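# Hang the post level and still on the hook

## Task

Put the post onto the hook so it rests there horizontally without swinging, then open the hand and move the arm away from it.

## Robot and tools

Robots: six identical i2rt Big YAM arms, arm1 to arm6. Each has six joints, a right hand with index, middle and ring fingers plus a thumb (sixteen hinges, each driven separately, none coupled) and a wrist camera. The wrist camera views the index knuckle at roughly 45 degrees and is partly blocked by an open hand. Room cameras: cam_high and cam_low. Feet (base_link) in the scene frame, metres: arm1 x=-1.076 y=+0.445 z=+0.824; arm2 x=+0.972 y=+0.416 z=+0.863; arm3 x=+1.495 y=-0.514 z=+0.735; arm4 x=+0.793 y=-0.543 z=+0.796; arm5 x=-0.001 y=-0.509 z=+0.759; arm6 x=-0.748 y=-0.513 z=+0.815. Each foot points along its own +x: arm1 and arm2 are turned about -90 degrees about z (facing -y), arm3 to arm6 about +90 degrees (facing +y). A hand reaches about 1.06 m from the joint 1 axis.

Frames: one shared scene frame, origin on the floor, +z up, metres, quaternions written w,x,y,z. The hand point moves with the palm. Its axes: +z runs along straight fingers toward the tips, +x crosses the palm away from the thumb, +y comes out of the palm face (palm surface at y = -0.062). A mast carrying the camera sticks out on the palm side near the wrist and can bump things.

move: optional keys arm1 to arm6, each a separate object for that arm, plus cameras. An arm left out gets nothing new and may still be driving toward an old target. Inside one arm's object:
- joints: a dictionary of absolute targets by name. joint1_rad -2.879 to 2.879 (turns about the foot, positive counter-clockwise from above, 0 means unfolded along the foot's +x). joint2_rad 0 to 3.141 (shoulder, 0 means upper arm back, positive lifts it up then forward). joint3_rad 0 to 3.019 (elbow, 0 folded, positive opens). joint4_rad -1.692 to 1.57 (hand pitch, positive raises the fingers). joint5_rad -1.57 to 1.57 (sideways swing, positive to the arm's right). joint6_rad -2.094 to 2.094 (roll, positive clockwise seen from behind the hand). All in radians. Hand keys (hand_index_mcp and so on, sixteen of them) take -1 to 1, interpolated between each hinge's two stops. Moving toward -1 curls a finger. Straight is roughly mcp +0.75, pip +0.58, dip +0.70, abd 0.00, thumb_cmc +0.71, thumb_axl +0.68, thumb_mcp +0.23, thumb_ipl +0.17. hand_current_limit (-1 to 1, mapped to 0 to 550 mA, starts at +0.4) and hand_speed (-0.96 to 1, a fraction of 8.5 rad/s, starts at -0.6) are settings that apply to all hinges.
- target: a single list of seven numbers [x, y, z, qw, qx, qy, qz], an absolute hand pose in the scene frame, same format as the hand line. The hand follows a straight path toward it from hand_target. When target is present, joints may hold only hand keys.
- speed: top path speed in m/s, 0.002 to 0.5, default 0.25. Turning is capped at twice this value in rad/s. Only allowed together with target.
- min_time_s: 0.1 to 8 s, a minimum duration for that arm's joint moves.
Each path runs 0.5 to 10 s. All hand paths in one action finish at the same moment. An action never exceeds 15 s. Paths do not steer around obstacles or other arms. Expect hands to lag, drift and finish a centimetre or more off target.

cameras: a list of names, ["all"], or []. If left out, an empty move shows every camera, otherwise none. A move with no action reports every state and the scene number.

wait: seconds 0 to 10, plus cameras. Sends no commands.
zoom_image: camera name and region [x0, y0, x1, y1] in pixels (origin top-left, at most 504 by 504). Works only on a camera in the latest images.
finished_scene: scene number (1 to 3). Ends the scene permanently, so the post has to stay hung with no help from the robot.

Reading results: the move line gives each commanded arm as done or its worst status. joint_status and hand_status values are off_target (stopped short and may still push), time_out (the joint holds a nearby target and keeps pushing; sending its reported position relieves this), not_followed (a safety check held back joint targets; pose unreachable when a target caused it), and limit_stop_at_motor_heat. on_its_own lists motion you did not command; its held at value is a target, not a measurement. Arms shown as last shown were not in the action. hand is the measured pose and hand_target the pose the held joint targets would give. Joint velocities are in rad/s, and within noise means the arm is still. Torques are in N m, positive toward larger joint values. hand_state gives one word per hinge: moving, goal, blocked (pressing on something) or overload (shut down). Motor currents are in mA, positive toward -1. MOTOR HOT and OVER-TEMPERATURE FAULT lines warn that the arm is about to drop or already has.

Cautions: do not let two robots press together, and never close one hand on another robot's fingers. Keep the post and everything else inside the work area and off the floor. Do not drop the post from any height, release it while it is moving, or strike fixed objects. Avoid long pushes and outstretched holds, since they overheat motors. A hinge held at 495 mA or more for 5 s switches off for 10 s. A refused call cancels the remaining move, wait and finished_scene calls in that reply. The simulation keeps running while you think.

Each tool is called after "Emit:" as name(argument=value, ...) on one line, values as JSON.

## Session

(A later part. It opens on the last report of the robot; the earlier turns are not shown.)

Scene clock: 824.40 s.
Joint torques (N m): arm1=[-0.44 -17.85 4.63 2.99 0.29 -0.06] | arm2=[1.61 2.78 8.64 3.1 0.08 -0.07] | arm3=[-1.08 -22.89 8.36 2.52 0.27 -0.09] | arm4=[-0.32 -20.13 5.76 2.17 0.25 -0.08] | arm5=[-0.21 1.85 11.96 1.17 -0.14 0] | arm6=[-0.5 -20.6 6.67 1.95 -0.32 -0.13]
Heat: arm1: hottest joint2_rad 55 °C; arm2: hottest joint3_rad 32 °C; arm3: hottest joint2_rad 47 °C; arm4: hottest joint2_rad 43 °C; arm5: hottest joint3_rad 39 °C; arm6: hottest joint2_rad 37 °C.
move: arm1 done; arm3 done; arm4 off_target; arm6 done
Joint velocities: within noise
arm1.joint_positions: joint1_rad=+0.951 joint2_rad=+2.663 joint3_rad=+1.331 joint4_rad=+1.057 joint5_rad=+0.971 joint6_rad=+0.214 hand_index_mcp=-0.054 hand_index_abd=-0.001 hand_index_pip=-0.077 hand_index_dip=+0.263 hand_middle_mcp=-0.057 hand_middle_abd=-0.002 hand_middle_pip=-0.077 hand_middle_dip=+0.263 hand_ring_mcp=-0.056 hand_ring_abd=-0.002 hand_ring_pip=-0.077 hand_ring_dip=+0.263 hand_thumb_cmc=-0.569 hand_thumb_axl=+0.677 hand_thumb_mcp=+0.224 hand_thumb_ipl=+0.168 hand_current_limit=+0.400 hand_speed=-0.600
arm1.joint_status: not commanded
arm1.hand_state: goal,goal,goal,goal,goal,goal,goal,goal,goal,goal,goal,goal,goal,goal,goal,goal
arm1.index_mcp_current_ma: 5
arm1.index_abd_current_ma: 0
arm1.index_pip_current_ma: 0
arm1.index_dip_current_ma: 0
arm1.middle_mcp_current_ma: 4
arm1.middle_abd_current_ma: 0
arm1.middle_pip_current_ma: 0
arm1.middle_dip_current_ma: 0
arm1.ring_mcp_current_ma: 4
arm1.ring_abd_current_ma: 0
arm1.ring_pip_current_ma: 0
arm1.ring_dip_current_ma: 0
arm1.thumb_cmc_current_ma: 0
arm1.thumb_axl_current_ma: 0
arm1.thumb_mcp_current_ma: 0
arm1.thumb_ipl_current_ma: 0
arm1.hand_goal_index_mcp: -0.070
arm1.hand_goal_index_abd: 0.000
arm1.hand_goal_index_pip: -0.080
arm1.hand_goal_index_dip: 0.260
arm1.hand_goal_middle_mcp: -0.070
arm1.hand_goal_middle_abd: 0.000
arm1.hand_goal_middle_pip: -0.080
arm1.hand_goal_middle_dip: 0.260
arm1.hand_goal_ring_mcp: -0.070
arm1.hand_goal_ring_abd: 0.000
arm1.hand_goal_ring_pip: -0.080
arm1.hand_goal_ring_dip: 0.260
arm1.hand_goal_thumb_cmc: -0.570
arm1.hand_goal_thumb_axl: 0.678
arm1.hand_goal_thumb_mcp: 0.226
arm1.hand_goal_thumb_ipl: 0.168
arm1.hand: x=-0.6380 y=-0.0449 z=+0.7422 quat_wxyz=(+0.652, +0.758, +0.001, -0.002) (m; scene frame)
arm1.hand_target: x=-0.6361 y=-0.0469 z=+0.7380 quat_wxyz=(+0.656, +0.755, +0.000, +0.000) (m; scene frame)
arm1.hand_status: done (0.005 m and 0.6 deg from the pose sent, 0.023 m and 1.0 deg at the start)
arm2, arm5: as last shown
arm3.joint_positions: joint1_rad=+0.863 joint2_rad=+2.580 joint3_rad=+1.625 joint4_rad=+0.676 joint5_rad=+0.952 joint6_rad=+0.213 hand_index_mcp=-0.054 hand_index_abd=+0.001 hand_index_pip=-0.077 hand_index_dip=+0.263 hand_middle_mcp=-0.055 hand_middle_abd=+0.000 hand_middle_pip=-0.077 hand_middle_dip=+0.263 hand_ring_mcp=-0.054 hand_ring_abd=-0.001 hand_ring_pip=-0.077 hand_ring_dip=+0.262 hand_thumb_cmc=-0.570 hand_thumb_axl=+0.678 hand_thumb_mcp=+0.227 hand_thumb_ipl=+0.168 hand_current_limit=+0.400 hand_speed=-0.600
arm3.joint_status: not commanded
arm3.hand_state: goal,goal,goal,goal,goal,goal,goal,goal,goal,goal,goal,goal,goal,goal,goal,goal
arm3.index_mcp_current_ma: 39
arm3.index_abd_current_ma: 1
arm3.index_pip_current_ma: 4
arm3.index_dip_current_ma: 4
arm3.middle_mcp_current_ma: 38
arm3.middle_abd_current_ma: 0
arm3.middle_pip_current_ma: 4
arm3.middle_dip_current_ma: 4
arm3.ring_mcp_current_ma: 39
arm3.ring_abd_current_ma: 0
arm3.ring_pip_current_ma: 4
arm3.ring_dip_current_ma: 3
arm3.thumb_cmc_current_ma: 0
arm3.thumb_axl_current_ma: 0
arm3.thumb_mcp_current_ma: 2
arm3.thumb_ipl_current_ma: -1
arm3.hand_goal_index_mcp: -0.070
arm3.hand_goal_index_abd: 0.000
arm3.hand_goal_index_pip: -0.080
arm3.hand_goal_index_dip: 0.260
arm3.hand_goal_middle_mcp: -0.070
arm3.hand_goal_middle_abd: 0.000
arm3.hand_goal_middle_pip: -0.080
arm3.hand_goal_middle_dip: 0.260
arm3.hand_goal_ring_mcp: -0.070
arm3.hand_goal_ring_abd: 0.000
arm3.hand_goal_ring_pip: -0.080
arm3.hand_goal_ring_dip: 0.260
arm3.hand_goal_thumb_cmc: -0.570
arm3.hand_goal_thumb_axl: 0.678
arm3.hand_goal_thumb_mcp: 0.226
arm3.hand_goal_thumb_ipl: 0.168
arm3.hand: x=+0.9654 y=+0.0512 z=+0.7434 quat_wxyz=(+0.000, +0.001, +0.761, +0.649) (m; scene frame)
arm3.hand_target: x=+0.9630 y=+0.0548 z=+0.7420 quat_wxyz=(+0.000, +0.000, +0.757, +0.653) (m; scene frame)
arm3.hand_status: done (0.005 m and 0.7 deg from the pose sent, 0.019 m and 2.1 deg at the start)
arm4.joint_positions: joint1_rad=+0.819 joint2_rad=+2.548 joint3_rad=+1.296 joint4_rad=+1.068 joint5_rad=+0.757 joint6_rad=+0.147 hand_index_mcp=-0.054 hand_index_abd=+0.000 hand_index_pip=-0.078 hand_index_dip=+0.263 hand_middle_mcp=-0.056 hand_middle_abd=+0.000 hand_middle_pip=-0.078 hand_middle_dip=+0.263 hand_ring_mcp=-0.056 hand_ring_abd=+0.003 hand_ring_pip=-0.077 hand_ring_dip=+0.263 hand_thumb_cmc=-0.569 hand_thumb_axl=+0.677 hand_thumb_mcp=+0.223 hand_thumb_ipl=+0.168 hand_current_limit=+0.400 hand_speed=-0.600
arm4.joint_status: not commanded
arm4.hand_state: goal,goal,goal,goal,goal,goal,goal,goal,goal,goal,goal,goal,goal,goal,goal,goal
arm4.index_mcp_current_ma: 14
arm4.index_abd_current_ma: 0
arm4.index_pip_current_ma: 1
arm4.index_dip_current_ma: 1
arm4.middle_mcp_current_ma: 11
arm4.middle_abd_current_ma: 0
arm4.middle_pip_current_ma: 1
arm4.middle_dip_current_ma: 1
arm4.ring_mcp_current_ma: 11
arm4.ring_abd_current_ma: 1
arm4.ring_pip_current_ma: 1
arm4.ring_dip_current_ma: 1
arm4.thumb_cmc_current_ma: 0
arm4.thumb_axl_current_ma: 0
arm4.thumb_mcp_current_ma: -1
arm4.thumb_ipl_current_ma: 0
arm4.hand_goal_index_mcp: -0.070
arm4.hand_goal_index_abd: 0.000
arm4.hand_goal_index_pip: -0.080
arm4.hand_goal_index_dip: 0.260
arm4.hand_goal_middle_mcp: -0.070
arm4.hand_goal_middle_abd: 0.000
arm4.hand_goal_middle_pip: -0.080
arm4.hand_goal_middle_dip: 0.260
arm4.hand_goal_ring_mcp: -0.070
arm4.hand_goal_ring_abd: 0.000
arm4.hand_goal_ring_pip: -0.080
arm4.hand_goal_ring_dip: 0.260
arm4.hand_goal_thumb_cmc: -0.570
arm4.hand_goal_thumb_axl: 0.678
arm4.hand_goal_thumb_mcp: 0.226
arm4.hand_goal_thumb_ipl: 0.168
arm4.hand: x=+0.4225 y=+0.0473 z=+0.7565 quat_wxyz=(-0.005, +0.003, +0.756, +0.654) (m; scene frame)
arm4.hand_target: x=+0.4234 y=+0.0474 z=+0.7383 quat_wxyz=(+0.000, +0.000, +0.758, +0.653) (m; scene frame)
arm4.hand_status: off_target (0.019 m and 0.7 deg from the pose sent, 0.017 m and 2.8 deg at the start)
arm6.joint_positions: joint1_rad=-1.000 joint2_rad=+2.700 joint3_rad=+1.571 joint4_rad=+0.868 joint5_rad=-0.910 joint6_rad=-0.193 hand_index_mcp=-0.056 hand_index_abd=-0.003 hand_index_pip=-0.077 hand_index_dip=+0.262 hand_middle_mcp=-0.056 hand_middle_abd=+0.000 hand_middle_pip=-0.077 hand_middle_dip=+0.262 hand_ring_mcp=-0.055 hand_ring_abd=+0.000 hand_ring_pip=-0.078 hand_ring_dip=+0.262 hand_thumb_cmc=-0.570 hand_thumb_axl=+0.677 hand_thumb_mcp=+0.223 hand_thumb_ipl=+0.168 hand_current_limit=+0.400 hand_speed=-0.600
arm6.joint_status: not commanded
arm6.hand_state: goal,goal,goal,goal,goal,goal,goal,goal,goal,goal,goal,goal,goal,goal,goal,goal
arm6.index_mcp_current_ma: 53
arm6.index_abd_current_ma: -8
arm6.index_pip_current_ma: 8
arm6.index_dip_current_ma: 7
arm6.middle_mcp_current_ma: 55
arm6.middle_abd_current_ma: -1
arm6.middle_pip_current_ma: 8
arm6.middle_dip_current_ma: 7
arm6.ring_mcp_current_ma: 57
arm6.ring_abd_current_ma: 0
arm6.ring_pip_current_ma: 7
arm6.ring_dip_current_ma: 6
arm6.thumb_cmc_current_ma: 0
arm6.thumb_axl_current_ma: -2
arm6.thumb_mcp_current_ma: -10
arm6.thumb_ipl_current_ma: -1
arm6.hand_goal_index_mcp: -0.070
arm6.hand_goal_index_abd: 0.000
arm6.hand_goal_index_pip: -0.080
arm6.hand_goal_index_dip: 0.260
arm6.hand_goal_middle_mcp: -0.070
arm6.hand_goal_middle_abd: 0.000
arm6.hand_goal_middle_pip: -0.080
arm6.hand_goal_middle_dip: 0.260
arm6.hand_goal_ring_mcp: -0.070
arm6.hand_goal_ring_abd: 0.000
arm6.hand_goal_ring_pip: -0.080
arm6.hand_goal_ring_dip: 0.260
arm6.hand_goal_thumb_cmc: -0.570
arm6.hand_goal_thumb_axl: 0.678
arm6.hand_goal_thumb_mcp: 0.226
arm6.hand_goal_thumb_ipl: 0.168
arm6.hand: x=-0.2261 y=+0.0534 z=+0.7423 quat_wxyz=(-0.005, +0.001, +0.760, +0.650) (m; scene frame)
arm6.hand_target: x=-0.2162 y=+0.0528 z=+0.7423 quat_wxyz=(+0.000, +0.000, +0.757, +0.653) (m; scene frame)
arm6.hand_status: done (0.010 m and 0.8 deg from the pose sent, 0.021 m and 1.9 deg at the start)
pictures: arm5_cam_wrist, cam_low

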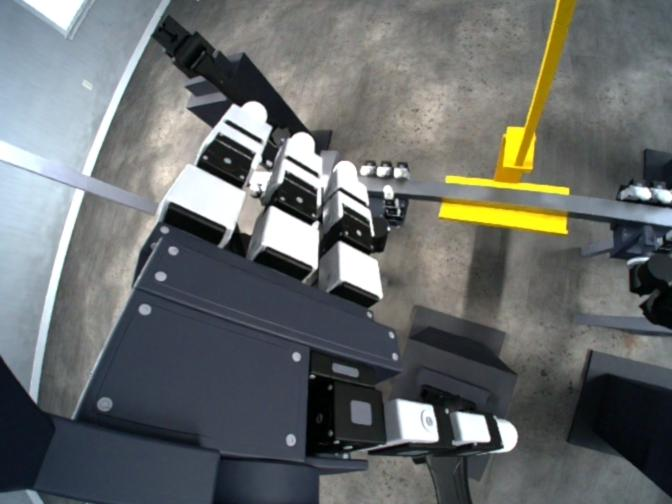

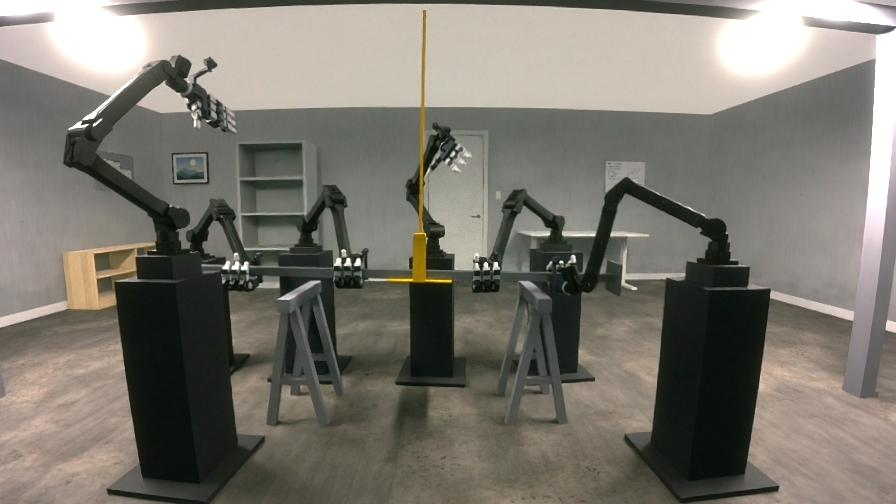

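Emit:
move(arm1={"target":[-0.636,-0.047,0.722,0.656,0.755,0,0],"speed":0.04,"joints":{"hand_index_mcp":0.45,"hand_middle_mcp":0.45,"hand_ring_mcp":0.45,"hand_index_pip":0.2,"hand_middle_pip":0.2,"hand_ring_pip":0.2}}, arm3={"target":[0.963,0.055,0.735,0,0,0.757,0.653],"speed":0.04,"joints":{"hand_index_mcp":0.45,"hand_middle_mcp":0.45,"hand_ring_mcp":0.45,"hand_index_pip":0.2,"hand_middle_pip":0.2,"hand_ring_pip":0.2}}, arm4={"target":[0.423,0.048,0.732,0,0,0.757,0.653],"speed":0.04,"joints":{"hand_index_mcp":0.45,"hand_middle_mcp":0.45,"hand_ring_mcp":0.45,"hand_index_pip":0.2,"hand_middle_pip":0.2,"hand_ring_pip":0.2}}, arm6={"target":[-0.216,0.053,0.732,0,0,0.757,0.653],"speed":0.04,"joints":{"hand_index_mcp":0.45,"hand_middle_mcp":0.45,"hand_ring_mcp":0.45,"hand_index_pip":0.2,"hand_middle_pip":0.2,"hand_ring_pip":0.2}})

Emit:
wait(seconds=3, cameras=["cam_low","arm5_cam_wrist","arm1_cam_wrist","arm6_cam_wrist","arm4_cam_wrist","arm3_cam_wrist"])

Emit:
zoom_image(camera="cam_low", region=[200, 240, 320, 300])

Emit:
zoom_image(camera="cam_low", region=[530, 240, 650, 300])

Emit:
zoom_image(camera="cam_low", region=[380, 200, 480, 300])

Scene clock: 857.93 s.
Joint torques (N m): arm1=[-0.85 -18.67 4.55 3.23 0.32 -0.04] | arm2=[1.49 2.73 8.65 3.08 0.08 -0.07] | arm3=[-1.14 -22.95 8.92 2.7 0.31 -0.09] | arm4=[-0.32 -20.42 5.9 2.21 0.27 -0.08] | arm5=[-0.21 2.02 11.99 1.25 -0.15 0] | arm6=[-0.5 -20.72 6.64 2.17 -0.32 -0.11]
Heat: arm1: hottest joint2_rad 48 °C; arm2: hottest joint3_rad 32 °C; arm3: hottest joint2_rad 41 °C; arm4: hottest joint2_rad 40 °C; arm5: hottest joint3_rad 40 °C; arm6: hottest joint2_rad 34 °C.
move: arm1 done; arm3 done; arm4 off_target; arm6 done
Joint velocities: within noise
arm1.joint_positions: joint1_rad=+0.951 joint2_rad=+2.706 joint3_rad=+1.361 joint4_rad=+1.063 joint5_rad=+0.971 joint6_rad=+0.214 hand_index_mcp=+0.458 hand_index_abd=-0.001 hand_index_pip=+0.200 hand_index_dip=+0.263 hand_middle_mcp=+0.457 hand_middle_abd=-0.002 hand_middle_pip=+0.199 hand_middle_dip=+0.263 hand_ring_mcp=+0.458 hand_ring_abd=-0.002 hand_ring_pip=+0.199 hand_ring_dip=+0.263 hand_thumb_cmc=-0.569 hand_thumb_axl=+0.677 hand_thumb_mcp=+0.224 hand_thumb_ipl=+0.168 hand_current_limit=+0.400 hand_speed=-0.600
arm1.joint_status: all done
arm1.hand_state: goal,goal,goal,goal,goal,goal,goal,goal,goal,goal,goal,goal,goal,goal,goal,goal
arm1.index_mcp_current_ma: 2
arm1.index_abd_current_ma: 0
arm1.index_pip_current_ma: 0
arm1.index_dip_current_ma: 0
arm1.middle_mcp_current_ma: 1
arm1.middle_abd_current_ma: 0
arm1.middle_pip_current_ma: 0
arm1.middle_dip_current_ma: 0
arm1.ring_mcp_current_ma: 2
arm1.ring_abd_current_ma: 0
arm1.ring_pip_current_ma: 0
arm1.ring_dip_current_ma: 0
arm1.thumb_cmc_current_ma: 0
arm1.thumb_axl_current_ma: 0
arm1.thumb_mcp_current_ma: 0
arm1.thumb_ipl_current_ma: 0
arm1.hand_goal_index_mcp: 0.450
arm1.hand_goal_index_abd: 0.000
arm1.hand_goal_index_pip: 0.200
arm1.hand_goal_index_dip: 0.260
arm1.hand_goal_middle_mcp: 0.450
arm1.hand_goal_middle_abd: 0.000
arm1.hand_goal_middle_pip: 0.200
arm1.hand_goal_middle_dip: 0.260
arm1.hand_goal_ring_mcp: 0.450
arm1.hand_goal_ring_abd: 0.000
arm1.hand_goal_ring_pip: 0.200
arm1.hand_goal_ring_dip: 0.260
arm1.hand_goal_thumb_cmc: -0.570
arm1.hand_goal_thumb_axl: 0.678
arm1.hand_goal_thumb_mcp: 0.226
arm1.hand_goal_thumb_ipl: 0.168
arm1.hand: x=-0.6376 y=-0.0451 z=+0.7245 quat_wxyz=(+0.651, +0.759, +0.003, -0.004) (m; scene frame)
arm1.hand_target: x=-0.6361 y=-0.0469 z=+0.7220 quat_wxyz=(+0.656, +0.755, +0.000, +0.000) (m; scene frame)
arm1.hand_status: done (0.004 m and 0.9 deg from the pose sent, 0.020 m and 0.6 deg at the start)
arm2, arm5: as last shown
arm3.joint_positions: joint1_rad=+0.863 joint2_rad=+2.597 joint3_rad=+1.625 joint4_rad=+0.680 joint5_rad=+0.952 joint6_rad=+0.213 hand_index_mcp=+0.458 hand_index_abd=+0.001 hand_index_pip=+0.200 hand_index_dip=+0.263 hand_middle_mcp=+0.458 hand_middle_abd=+0.000 hand_middle_pip=+0.200 hand_middle_dip=+0.263 hand_ring_mcp=+0.458 hand_ring_abd=-0.001 hand_ring_pip=+0.200 hand_ring_dip=+0.262 hand_thumb_cmc=-0.570 hand_thumb_axl=+0.678 hand_thumb_mcp=+0.227 hand_thumb_ipl=+0.168 hand_current_limit=+0.400 hand_speed=-0.600
arm3.joint_status: all done
arm3.hand_state: goal,goal,goal,goal,goal,goal,goal,goal,goal,goal,goal,goal,goal,goal,goal,goal
arm3.index_mcp_current_ma: 18
arm3.index_abd_current_ma: 1
arm3.index_pip_current_ma: 0
arm3.index_dip_current_ma: 4
arm3.middle_mcp_current_ma: 17
arm3.middle_abd_current_ma: 0
arm3.middle_pip_current_ma: 0
arm3.middle_dip_current_ma: 4
arm3.ring_mcp_current_ma: 17
arm3.ring_abd_current_ma: 0
arm3.ring_pip_current_ma: 0
arm3.ring_dip_current_ma: 3
arm3.thumb_cmc_current_ma: 0
arm3.thumb_axl_current_ma: 0
arm3.thumb_mcp_current_ma: 2
arm3.thumb_ipl_current_ma: -1
arm3.hand_goal_index_mcp: 0.450
arm3.hand_goal_index_abd: 0.000
arm3.hand_goal_index_pip: 0.200
arm3.hand_goal_index_dip: 0.260
arm3.hand_goal_middle_mcp: 0.450
arm3.hand_goal_middle_abd: 0.000
arm3.hand_goal_middle_pip: 0.200
arm3.hand_goal_middle_dip: 0.260
arm3.hand_goal_ring_mcp: 0.450
arm3.hand_goal_ring_abd: 0.000
arm3.hand_goal_ring_pip: 0.200
arm3.hand_goal_ring_dip: 0.260
arm3.hand_goal_thumb_cmc: -0.570
arm3.hand_goal_thumb_axl: 0.678
arm3.hand_goal_thumb_mcp: 0.226
arm3.hand_goal_thumb_ipl: 0.168
arm3.hand: x=+0.9672 y=+0.0498 z=+0.7313 quat_wxyz=(+0.004, -0.003, +0.764, +0.646) (m; scene frame)
arm3.hand_target: x=+0.9631 y=+0.0547 z=+0.7350 quat_wxyz=(+0.000, +0.000, +0.757, +0.653) (m; scene frame)
arm3.hand_status: done (0.008 m and 1.3 deg from the pose sent, 0.010 m and 0.7 deg at the start)
arm4.joint_positions: joint1_rad=+0.819 joint2_rad=+2.566 joint3_rad=+1.304 joint4_rad=+1.073 joint5_rad=+0.757 joint6_rad=+0.147 hand_index_mcp=+0.458 hand_index_abd=+0.000 hand_index_pip=+0.200 hand_index_dip=+0.263 hand_middle_mcp=+0.458 hand_middle_abd=+0.000 hand_middle_pip=+0.200 hand_middle_dip=+0.263 hand_ring_mcp=+0.457 hand_ring_abd=+0.003 hand_ring_pip=+0.200 hand_ring_dip=+0.263 hand_thumb_cmc=-0.569 hand_thumb_axl=+0.677 hand_thumb_mcp=+0.223 hand_thumb_ipl=+0.168 hand_current_limit=+0.400 hand_speed=-0.600
arm4.joint_status: all done
arm4.hand_state: goal,goal,goal,goal,goal,goal,goal,goal,goal,goal,goal,goal,goal,goal,goal,goal
arm4.index_mcp_current_ma: 5
arm4.index_abd_current_ma: 0
arm4.index_pip_current_ma: 0
arm4.index_dip_current_ma: 1
arm4.middle_mcp_current_ma: 4
arm4.middle_abd_current_ma: 0
arm4.middle_pip_current_ma: 0
arm4.middle_dip_current_ma: 1
arm4.ring_mcp_current_ma: 4
arm4.ring_abd_current_ma: 1
arm4.ring_pip_current_ma: 0
arm4.ring_dip_current_ma: 1
arm4.thumb_cmc_current_ma: 0
arm4.thumb_axl_current_ma: 0
arm4.thumb_mcp_current_ma: -1
arm4.thumb_ipl_current_ma: 0
arm4.hand_goal_index_mcp: 0.450
arm4.hand_goal_index_abd: 0.000
arm4.hand_goal_index_pip: 0.200
arm4.hand_goal_index_dip: 0.260
arm4.hand_goal_middle_mcp: 0.450
arm4.hand_goal_middle_abd: 0.000
arm4.hand_goal_middle_pip: 0.200
arm4.hand_goal_middle_dip: 0.260
arm4.hand_goal_ring_mcp: 0.450
arm4.hand_goal_ring_abd: 0.000
arm4.hand_goal_ring_pip: 0.200
arm4.hand_goal_ring_dip: 0.260
arm4.hand_goal_thumb_cmc: -0.570
arm4.hand_goal_thumb_axl: 0.678
arm4.hand_goal_thumb_mcp: 0.226
arm4.hand_goal_thumb_ipl: 0.168
arm4.hand: x=+0.4230 y=+0.0467 z=+0.7481 quat_wxyz=(-0.003, +0.002, +0.757, +0.653) (m; scene frame)
arm4.hand_target: x=+0.4233 y=+0.0475 z=+0.7323 quat_wxyz=(+0.000, +0.000, +0.758, +0.653) (m; scene frame)
arm4.hand_status: off_target (0.016 m and 0.4 deg from the pose sent, 0.024 m and 0.7 deg at the start)
arm6.joint_positions: joint1_rad=-1.000 joint2_rad=+2.724 joint3_rad=+1.587 joint4_rad=+0.868 joint5_rad=-0.910 joint6_rad=-0.193 hand_index_mcp=+0.457 hand_index_abd=-0.003 hand_index_pip=+0.200 hand_index_dip=+0.262 hand_middle_mcp=+0.458 hand_middle_abd=+0.000 hand_middle_pip=+0.200 hand_middle_dip=+0.262 hand_ring_mcp=+0.458 hand_ring_abd=+0.000 hand_ring_pip=+0.200 hand_ring_dip=+0.262 hand_thumb_cmc=-0.570 hand_thumb_axl=+0.677 hand_thumb_mcp=+0.223 hand_thumb_ipl=+0.168 hand_current_limit=+0.400 hand_speed=-0.600
arm6.joint_status: all done
arm6.hand_state: goal,goal,goal,goal,goal,goal,goal,goal,goal,goal,goal,goal,goal,goal,goal,goal
arm6.index_mcp_current_ma: 26
arm6.index_abd_current_ma: -8
arm6.index_pip_current_ma: -1
arm6.index_dip_current_ma: 7
arm6.middle_mcp_current_ma: 28
arm6.middle_abd_current_ma: -1
arm6.middle_pip_current_ma: -1
arm6.middle_dip_current_ma: 7
arm6.ring_mcp_current_ma: 28
arm6.ring_abd_current_ma: 0
arm6.ring_pip_current_ma: -1
arm6.ring_dip_current_ma: 6
arm6.thumb_cmc_current_ma: 0
arm6.thumb_axl_current_ma: -2
arm6.thumb_mcp_current_ma: -10
arm6.thumb_ipl_current_ma: -1
arm6.hand_goal_index_mcp: 0.450
arm6.hand_goal_index_abd: 0.000
arm6.hand_goal_index_pip: 0.200
arm6.hand_goal_index_dip: 0.260
arm6.hand_goal_middle_mcp: 0.450
arm6.hand_goal_middle_abd: 0.000
arm6.hand_goal_middle_pip: 0.200
arm6.hand_goal_middle_dip: 0.260
arm6.hand_goal_ring_mcp: 0.450
arm6.hand_goal_ring_abd: 0.000
arm6.hand_goal_ring_pip: 0.200
arm6.hand_goal_ring_dip: 0.260
arm6.hand_goal_thumb_cmc: -0.570
arm6.hand_goal_thumb_axl: 0.678
arm6.hand_goal_thumb_mcp: 0.226
arm6.hand_goal_thumb_ipl: 0.168
arm6.hand: x=-0.2260 y=+0.0534 z=+0.7307 quat_wxyz=(-0.008, +0.003, +0.761, +0.649) (m; scene frame)
arm6.hand_target: x=-0.2163 y=+0.0527 z=+0.7321 quat_wxyz=(+0.000, +0.000, +0.757, +0.653) (m; scene frame)
arm6.hand_status: done (0.010 m and 1.2 deg from the pose sent, 0.014 m and 0.8 deg at the start)
pictures: none

Scene clock: 860.93 s.
Joint torques (N m): arm1=[-0.62 -18.26 4.59 3.23 0.31 -0.06] | arm2=[1.55 2.9 8.65 3.06 0.08 -0.07] | arm3=[-1.08 -23.12 8.9 2.71 0.3 -0.08] | arm4=[-0.32 -20.48 5.89 2.21 0.27 -0.08] | arm5=[-0.15 1.9 11.96 1.22 -0.13 0.02] | arm6=[-0.32 -20.48 6.69 2.24 -0.33 -0.1]
Heat: arm1: hottest joint2_rad 48 °C; arm2: hottest joint3_rad 32 °C; arm3: hottest joint2_rad 41 °C; arm4: hottest joint2_rad 40 °C; arm5: hottest joint3_rad 40 °C; arm6: hottest joint2_rad 33 °C.
Joint velocities: within noise
arm1.joint_positions: joint1_rad=+0.951 joint2_rad=+2.706 joint3_rad=+1.361 joint4_rad=+1.063 joint5_rad=+0.971 joint6_rad=+0.214 hand_index_mcp=+0.458 hand_index_abd=-0.001 hand_index_pip=+0.200 hand_index_dip=+0.263 hand_middle_mcp=+0.457 hand_middle_abd=-0.002 hand_middle_pip=+0.199 hand_middle_dip=+0.263 hand_ring_mcp=+0.458 hand_ring_abd=-0.002 hand_ring_pip=+0.199 hand_ring_dip=+0.263 hand_thumb_cmc=-0.569 hand_thumb_axl=+0.677 hand_thumb_mcp=+0.224 hand_thumb_ipl=+0.168 hand_current_limit=+0.400 hand_speed=-0.600
arm1.joint_status: all done
arm1.hand_state: goal,goal,goal,goal,goal,goal,goal,goal,goal,goal,goal,goal,goal,goal,goal,goal
arm1.index_mcp_current_ma: 2
arm1.index_abd_current_ma: 0
arm1.index_pip_current_ma: 0
arm1.index_dip_current_ma: 0
arm1.middle_mcp_current_ma: 1
arm1.middle_abd_current_ma: 0
arm1.middle_pip_current_ma: 0
arm1.middle_dip_current_ma: 0
arm1.ring_mcp_current_ma: 2
arm1.ring_abd_current_ma: 0
arm1.ring_pip_current_ma: 0
arm1.ring_dip_current_ma: 0
arm1.thumb_cmc_current_ma: 0
arm1.thumb_axl_current_ma: 0
arm1.thumb_mcp_current_ma: 0
arm1.thumb_ipl_current_ma: 0
arm1.hand_goal_index_mcp: 0.450
arm1.hand_goal_index_abd: 0.000
arm1.hand_goal_index_pip: 0.200
arm1.hand_goal_index_dip: 0.260
arm1.hand_goal_middle_mcp: 0.450
arm1.hand_goal_middle_abd: 0.000
arm1.hand_goal_middle_pip: 0.200
arm1.hand_goal_middle_dip: 0.260
arm1.hand_goal_ring_mcp: 0.450
arm1.hand_goal_ring_abd: 0.000
arm1.hand_goal_ring_pip: 0.200
arm1.hand_goal_ring_dip: 0.260
arm1.hand_goal_thumb_cmc: -0.570
arm1.hand_goal_thumb_axl: 0.678
arm1.hand_goal_thumb_mcp: 0.226
arm1.hand_goal_thumb_ipl: 0.168
arm1.hand: x=-0.6376 y=-0.0451 z=+0.7245 quat_wxyz=(+0.651, +0.759, +0.003, -0.004) (m; scene frame)
arm1.hand_target: x=-0.6361 y=-0.0469 z=+0.7220 quat_wxyz=(+0.656, +0.755, +0.000, +0.000) (m; scene frame)
arm1.hand_status: done (0.004 m and 0.9 deg from the pose sent, 0.020 m and 0.6 deg at the start)
arm2.joint_positions: joint1_rad=-0.135 joint2_rad=+0.548 joint3_rad=+1.376 joint4_rad=-1.172 joint5_rad=+0.057 joint6_rad=+1.158 hand_index_mcp=+0.755 hand_index_abd=+0.001 hand_index_pip=+0.577 hand_index_dip=+0.696 hand_middle_mcp=+0.755 hand_middle_abd=+0.001 hand_middle_pip=+0.577 hand_middle_dip=+0.696 hand_ring_mcp=+0.755 hand_ring_abd=+0.001 hand_ring_pip=+0.577 hand_ring_dip=+0.696 hand_thumb_cmc=+0.715 hand_thumb_axl=+0.677 hand_thumb_mcp=+0.226 hand_thumb_ipl=+0.168 hand_current_limit=+0.400 hand_speed=-0.600
arm2.joint_status: not commanded
arm2.hand_state: goal,goal,goal,goal,goal,goal,goal,goal,goal,goal,goal,goal,goal,goal,goal,goal
arm2.index_mcp_current_ma: 0
arm2.index_abd_current_ma: 0
arm2.index_pip_current_ma: 0
arm2.index_dip_current_ma: 0
arm2.middle_mcp_current_ma: 0
arm2.middle_abd_current_ma: 0
arm2.middle_pip_current_ma: 0
arm2.middle_dip_current_ma: 0
arm2.ring_mcp_current_ma: 0
arm2.ring_abd_current_ma: 0
arm2.ring_pip_current_ma: 0
arm2.ring_dip_current_ma: 0
arm2.thumb_cmc_current_ma: 0
arm2.thumb_axl_current_ma: 0
arm2.thumb_mcp_current_ma: 0
arm2.thumb_ipl_current_ma: 0
arm2.hand_goal_index_mcp: 0.754
arm2.hand_goal_index_abd: 0.000
arm2.hand_goal_index_pip: 0.576
arm2.hand_goal_index_dip: 0.696
arm2.hand_goal_middle_mcp: 0.754
arm2.hand_goal_middle_abd: 0.000
arm2.hand_goal_middle_pip: 0.576
arm2.hand_goal_middle_dip: 0.696
arm2.hand_goal_ring_mcp: 0.754
arm2.hand_goal_ring_abd: 0.000
arm2.hand_goal_ring_pip: 0.576
arm2.hand_goal_ring_dip: 0.696
arm2.hand_goal_thumb_cmc: 0.714
arm2.hand_goal_thumb_axl: 0.678
arm2.hand_goal_thumb_mcp: 0.226
arm2.hand_goal_thumb_ipl: 0.168
arm2.hand: x=+0.8315 y=+0.2147 z=+1.4604 quat_wxyz=(+0.522, +0.624, -0.528, +0.243) (m; scene frame)
arm2.hand_target: x=+0.8324 y=+0.2188 z=+1.4731 quat_wxyz=(+0.533, +0.617, -0.523, +0.248) (m; scene frame)
arm2.hand_status: not commanded
arm3.joint_positions: joint1_rad=+0.863 joint2_rad=+2.597 joint3_rad=+1.625 joint4_rad=+0.680 joint5_rad=+0.952 joint6_rad=+0.213 hand_index_mcp=+0.458 hand_index_abd=+0.001 hand_index_pip=+0.200 hand_index_dip=+0.263 hand_middle_mcp=+0.458 hand_middle_abd=+0.000 hand_middle_pip=+0.200 hand_middle_dip=+0.263 hand_ring_mcp=+0.458 hand_ring_abd=-0.001 hand_ring_pip=+0.200 hand_ring_dip=+0.262 hand_thumb_cmc=-0.570 hand_thumb_axl=+0.678 hand_thumb_mcp=+0.227 hand_thumb_ipl=+0.168 hand_current_limit=+0.400 hand_speed=-0.600
arm3.joint_status: all done
arm3.hand_state: goal,goal,goal,goal,goal,goal,goal,goal,goal,goal,goal,goal,goal,goal,goal,goal
arm3.index_mcp_current_ma: 18
arm3.index_abd_current_ma: 1
arm3.index_pip_current_ma: 0
arm3.index_dip_current_ma: 4
arm3.middle_mcp_current_ma: 17
arm3.middle_abd_current_ma: 0
arm3.middle_pip_current_ma: 0
arm3.middle_dip_current_ma: 4
arm3.ring_mcp_current_ma: 17
arm3.ring_abd_current_ma: 0
arm3.ring_pip_current_ma: 0
arm3.ring_dip_current_ma: 3
arm3.thumb_cmc_current_ma: 0
arm3.thumb_axl_current_ma: 0
arm3.thumb_mcp_current_ma: 2
arm3.thumb_ipl_current_ma: -1
arm3.hand_goal_index_mcp: 0.450
arm3.hand_goal_index_abd: 0.000
arm3.hand_goal_index_pip: 0.200
arm3.hand_goal_index_dip: 0.260
arm3.hand_goal_middle_mcp: 0.450
arm3.hand_goal_middle_abd: 0.000
arm3.hand_goal_middle_pip: 0.200
arm3.hand_goal_middle_dip: 0.260
arm3.hand_goal_ring_mcp: 0.450
arm3.hand_goal_ring_abd: 0.000
arm3.hand_goal_ring_pip: 0.200
arm3.hand_goal_ring_dip: 0.260
arm3.hand_goal_thumb_cmc: -0.570
arm3.hand_goal_thumb_axl: 0.678
arm3.hand_goal_thumb_mcp: 0.226
arm3.hand_goal_thumb_ipl: 0.168
arm3.hand: x=+0.9672 y=+0.0498 z=+0.7313 quat_wxyz=(+0.004, -0.003, +0.764, +0.646) (m; scene frame)
arm3.hand_target: x=+0.9631 y=+0.0547 z=+0.7350 quat_wxyz=(+0.000, +0.000, +0.757, +0.653) (m; scene frame)
arm3.hand_status: done (0.008 m and 1.3 deg from the pose sent, 0.010 m and 0.7 deg at the start)
arm4.joint_positions: joint1_rad=+0.819 joint2_rad=+2.566 joint3_rad=+1.304 joint4_rad=+1.073 joint5_rad=+0.757 joint6_rad=+0.147 hand_index_mcp=+0.458 hand_index_abd=+0.000 hand_index_pip=+0.200 hand_index_dip=+0.263 hand_middle_mcp=+0.458 hand_middle_abd=+0.000 hand_middle_pip=+0.200 hand_middle_dip=+0.263 hand_ring_mcp=+0.457 hand_ring_abd=+0.003 hand_ring_pip=+0.200 hand_ring_dip=+0.263 hand_thumb_cmc=-0.569 hand_thumb_axl=+0.677 hand_thumb_mcp=+0.223 hand_thumb_ipl=+0.168 hand_current_limit=+0.400 hand_speed=-0.600
arm4.joint_status: all done
arm4.hand_state: goal,goal,goal,goal,goal,goal,goal,goal,goal,goal,goal,goal,goal,goal,goal,goal
arm4.index_mcp_current_ma: 5
arm4.index_abd_current_ma: 0
arm4.index_pip_current_ma: 0
arm4.index_dip_current_ma: 1
arm4.middle_mcp_current_ma: 4
arm4.middle_abd_current_ma: 0
arm4.middle_pip_current_ma: 0
arm4.middle_dip_current_ma: 1
arm4.ring_mcp_current_ma: 4
arm4.ring_abd_current_ma: 1
arm4.ring_pip_current_ma: 0
arm4.ring_dip_current_ma: 1
arm4.thumb_cmc_current_ma: 0
arm4.thumb_axl_current_ma: 0
arm4.thumb_mcp_current_ma: -1
arm4.thumb_ipl_current_ma: 0
arm4.hand_goal_index_mcp: 0.450
arm4.hand_goal_index_abd: 0.000
arm4.hand_goal_index_pip: 0.200
arm4.hand_goal_index_dip: 0.260
arm4.hand_goal_middle_mcp: 0.450
arm4.hand_goal_middle_abd: 0.000
arm4.hand_goal_middle_pip: 0.200
arm4.hand_goal_middle_dip: 0.260
arm4.hand_goal_ring_mcp: 0.450
arm4.hand_goal_ring_abd: 0.000
arm4.hand_goal_ring_pip: 0.200
arm4.hand_goal_ring_dip: 0.260
arm4.hand_goal_thumb_cmc: -0.570
arm4.hand_goal_thumb_axl: 0.678
arm4.hand_goal_thumb_mcp: 0.226
arm4.hand_goal_thumb_ipl: 0.168
arm4.hand: x=+0.4230 y=+0.0467 z=+0.7481 quat_wxyz=(-0.003, +0.002, +0.757, +0.653) (m; scene frame)
arm4.hand_target: x=+0.4233 y=+0.0475 z=+0.7323 quat_wxyz=(+0.000, +0.000, +0.758, +0.653) (m; scene frame)
arm4.hand_status: off_target (0.016 m and 0.4 deg from the pose sent, 0.024 m and 0.7 deg at the start)
arm5.joint_positions: joint1_rad=+0.621 joint2_rad=+0.629 joint3_rad=+1.355 joint4_rad=-1.212 joint5_rad=+0.035 joint6_rad=+1.082 hand_index_mcp=+0.755 hand_index_abd=+0.000 hand_index_pip=+0.577 hand_index_dip=+0.696 hand_middle_mcp=+0.755 hand_middle_abd=+0.000 hand_middle_pip=+0.577 hand_middle_dip=+0.696 hand_ring_mcp=+0.755 hand_ring_abd=+0.000 hand_ring_pip=+0.577 hand_ring_dip=+0.696 hand_thumb_cmc=+0.715 hand_thumb_axl=+0.677 hand_thumb_mcp=+0.226 hand_thumb_ipl=+0.168 hand_current_limit=+0.400 hand_speed=-0.600
arm5.joint_status: not commanded
arm5.hand_state: goal,goal,goal,goal,goal,goal,goal,goal,goal,goal,goal,goal,goal,goal,goal,goal
arm5.index_mcp_current_ma: 2
arm5.index_abd_current_ma: 0
arm5.index_pip_current_ma: 1
arm5.index_dip_current_ma: 0
arm5.middle_mcp_current_ma: 2
arm5.middle_abd_current_ma: 0
arm5.middle_pip_current_ma: 1
arm5.middle_dip_current_ma: 0
arm5.ring_mcp_current_ma: 2
arm5.ring_abd_current_ma: 0
arm5.ring_pip_current_ma: 1
arm5.ring_dip_current_ma: 0
arm5.thumb_cmc_current_ma: 2
arm5.thumb_axl_current_ma: -1
arm5.thumb_mcp_current_ma: 0
arm5.thumb_ipl_current_ma: 0
arm5.hand_goal_index_mcp: 0.754
arm5.hand_goal_index_abd: 0.000
arm5.hand_goal_index_pip: 0.576
arm5.hand_goal_index_dip: 0.696
arm5.hand_goal_middle_mcp: 0.754
arm5.hand_goal_middle_abd: 0.000
arm5.hand_goal_middle_pip: 0.576
arm5.hand_goal_middle_dip: 0.696
arm5.hand_goal_ring_mcp: 0.754
arm5.hand_goal_ring_abd: 0.000
arm5.hand_goal_ring_pip: 0.576
arm5.hand_goal_ring_dip: 0.696
arm5.hand_goal_thumb_cmc: 0.714
arm5.hand_goal_thumb_axl: 0.678
arm5.hand_goal_thumb_mcp: 0.226
arm5.hand_goal_thumb_ipl: 0.168
arm5.hand: x=-0.0567 y=-0.2327 z=+1.3238 quat_wxyz=(-0.361, +0.242, +0.822, +0.369) (m; scene frame)
arm5.hand_target: x=-0.0571 y=-0.2368 z=+1.3402 quat_wxyz=(-0.373, +0.241, +0.816, +0.370) (m; scene frame)
arm5.hand_status: not commanded
arm6.joint_positions: joint1_rad=-1.000 joint2_rad=+2.724 joint3_rad=+1.587 joint4_rad=+0.868 joint5_rad=-0.910 joint6_rad=-0.193 hand_index_mcp=+0.457 hand_index_abd=-0.003 hand_index_pip=+0.200 hand_index_dip=+0.262 hand_middle_mcp=+0.458 hand_middle_abd=+0.000 hand_middle_pip=+0.200 hand_middle_dip=+0.262 hand_ring_mcp=+0.458 hand_ring_abd=+0.000 hand_ring_pip=+0.200 hand_ring_dip=+0.262 hand_thumb_cmc=-0.570 hand_thumb_axl=+0.677 hand_thumb_mcp=+0.223 hand_thumb_ipl=+0.168 hand_current_limit=+0.400 hand_speed=-0.600
arm6.joint_status: all done
arm6.hand_state: goal,goal,goal,goal,goal,goal,goal,goal,goal,goal,goal,goal,goal,goal,goal,goal
arm6.index_mcp_current_ma: 26
arm6.index_abd_current_ma: -8
arm6.index_pip_current_ma: -1
arm6.index_dip_current_ma: 7
arm6.middle_mcp_current_ma: 28
arm6.middle_abd_current_ma: -1
arm6.middle_pip_current_ma: -1
arm6.middle_dip_current_ma: 7
arm6.ring_mcp_current_ma: 28
arm6.ring_abd_current_ma: 0
arm6.ring_pip_current_ma: -1
arm6.ring_dip_current_ma: 6
arm6.thumb_cmc_current_ma: 0
arm6.thumb_axl_current_ma: -2
arm6.thumb_mcp_current_ma: -10
arm6.thumb_ipl_current_ma: -1
arm6.hand_goal_index_mcp: 0.450
arm6.hand_goal_index_abd: 0.000
arm6.hand_goal_index_pip: 0.200
arm6.hand_goal_index_dip: 0.260
arm6.hand_goal_middle_mcp: 0.450
arm6.hand_goal_middle_abd: 0.000
arm6.hand_goal_middle_pip: 0.200
arm6.hand_goal_middle_dip: 0.260
arm6.hand_goal_ring_mcp: 0.450
arm6.hand_goal_ring_abd: 0.000
arm6.hand_goal_ring_pip: 0.200
arm6.hand_goal_ring_dip: 0.260
arm6.hand_goal_thumb_cmc: -0.570
arm6.hand_goal_thumb_axl: 0.678
arm6.hand_goal_thumb_mcp: 0.226
arm6.hand_goal_thumb_ipl: 0.168
arm6.hand: x=-0.2260 y=+0.0534 z=+0.7307 quat_wxyz=(-0.008, +0.003, +0.761, +0.649) (m; scene frame)
arm6.hand_target: x=-0.2163 y=+0.0527 z=+0.7321 quat_wxyz=(+0.000, +0.000, +0.757, +0.653) (m; scene frame)
arm6.hand_status: done (0.010 m and 1.2 deg from the pose sent, 0.014 m and 0.8 deg at the start)
wait: 3.00 s; at rest by 0.27 s
pictures: arm1_cam_wrist, arm3_cam_wrist, arm4_cam_wrist, arm5_cam_wrist, arm6_cam_wrist, cam_low

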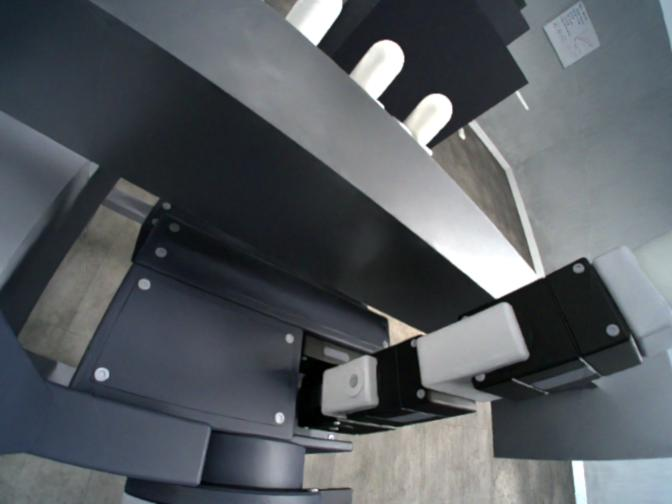

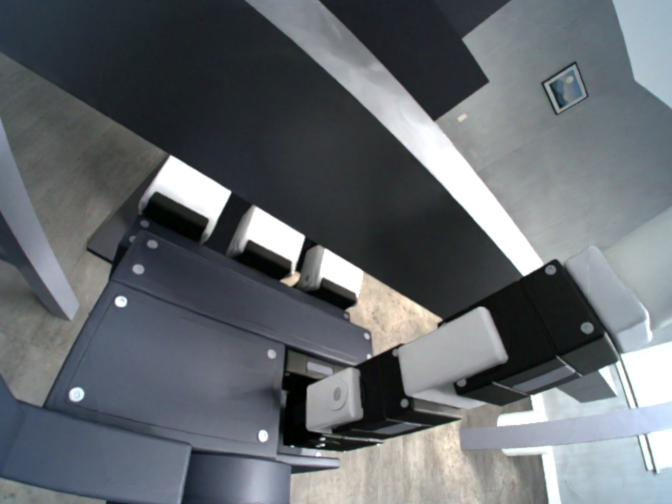

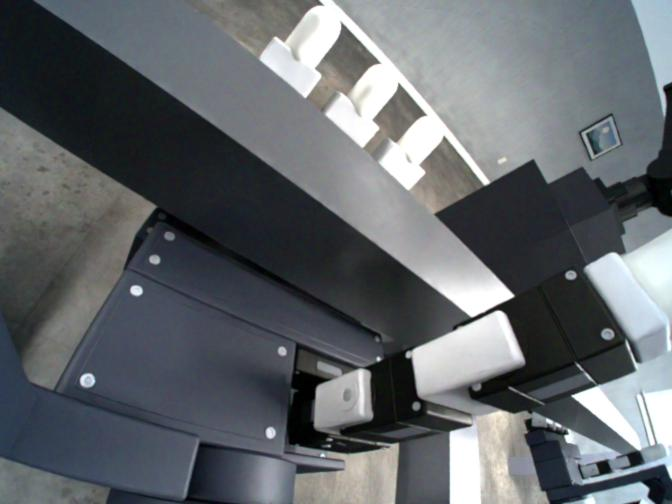

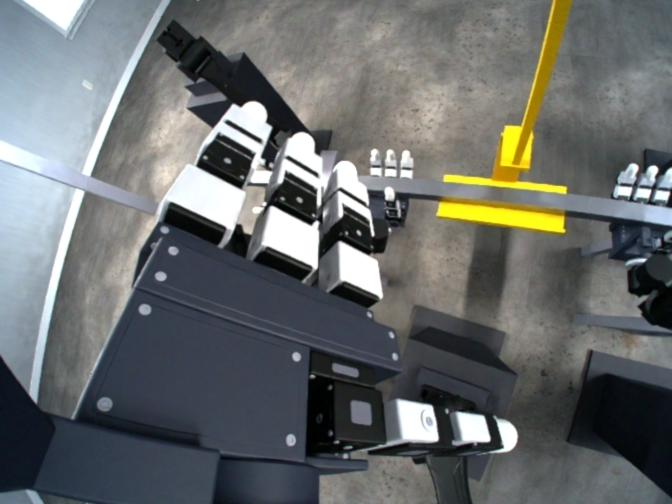

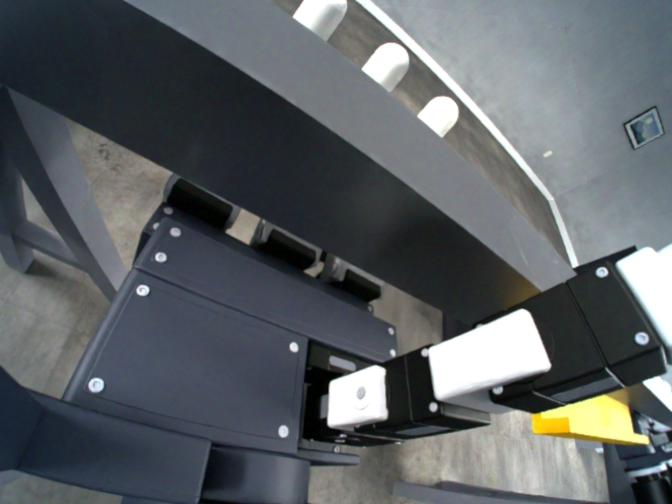

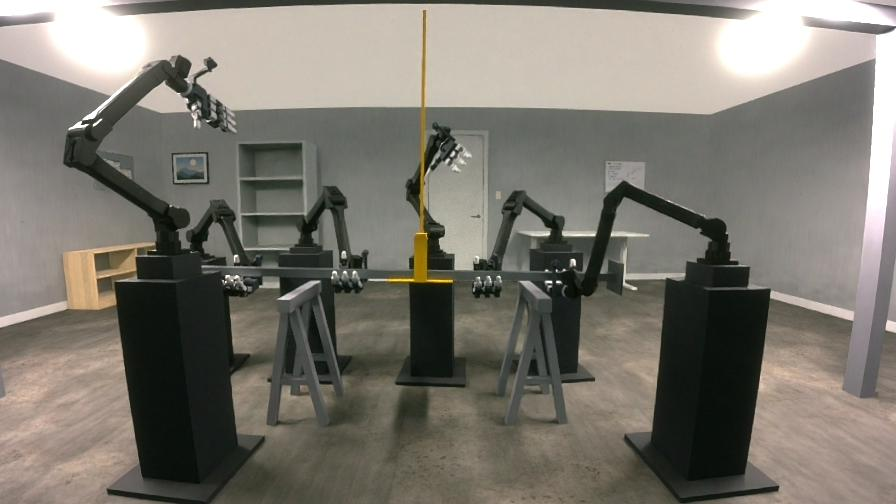

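Scaled by 4.200.

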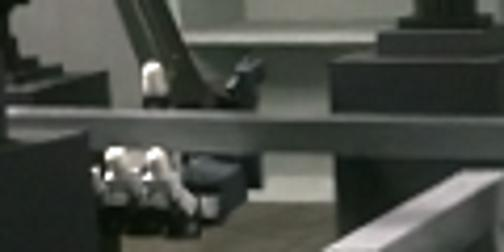

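Scaled by 4.200.

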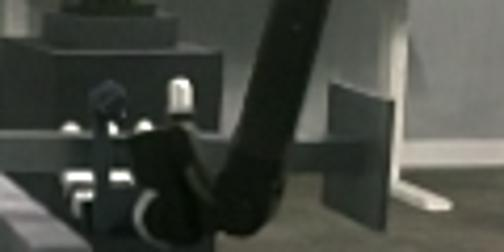

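Scaled by 5.040.

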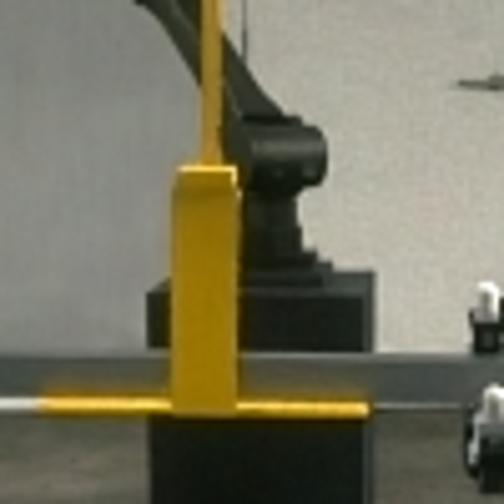

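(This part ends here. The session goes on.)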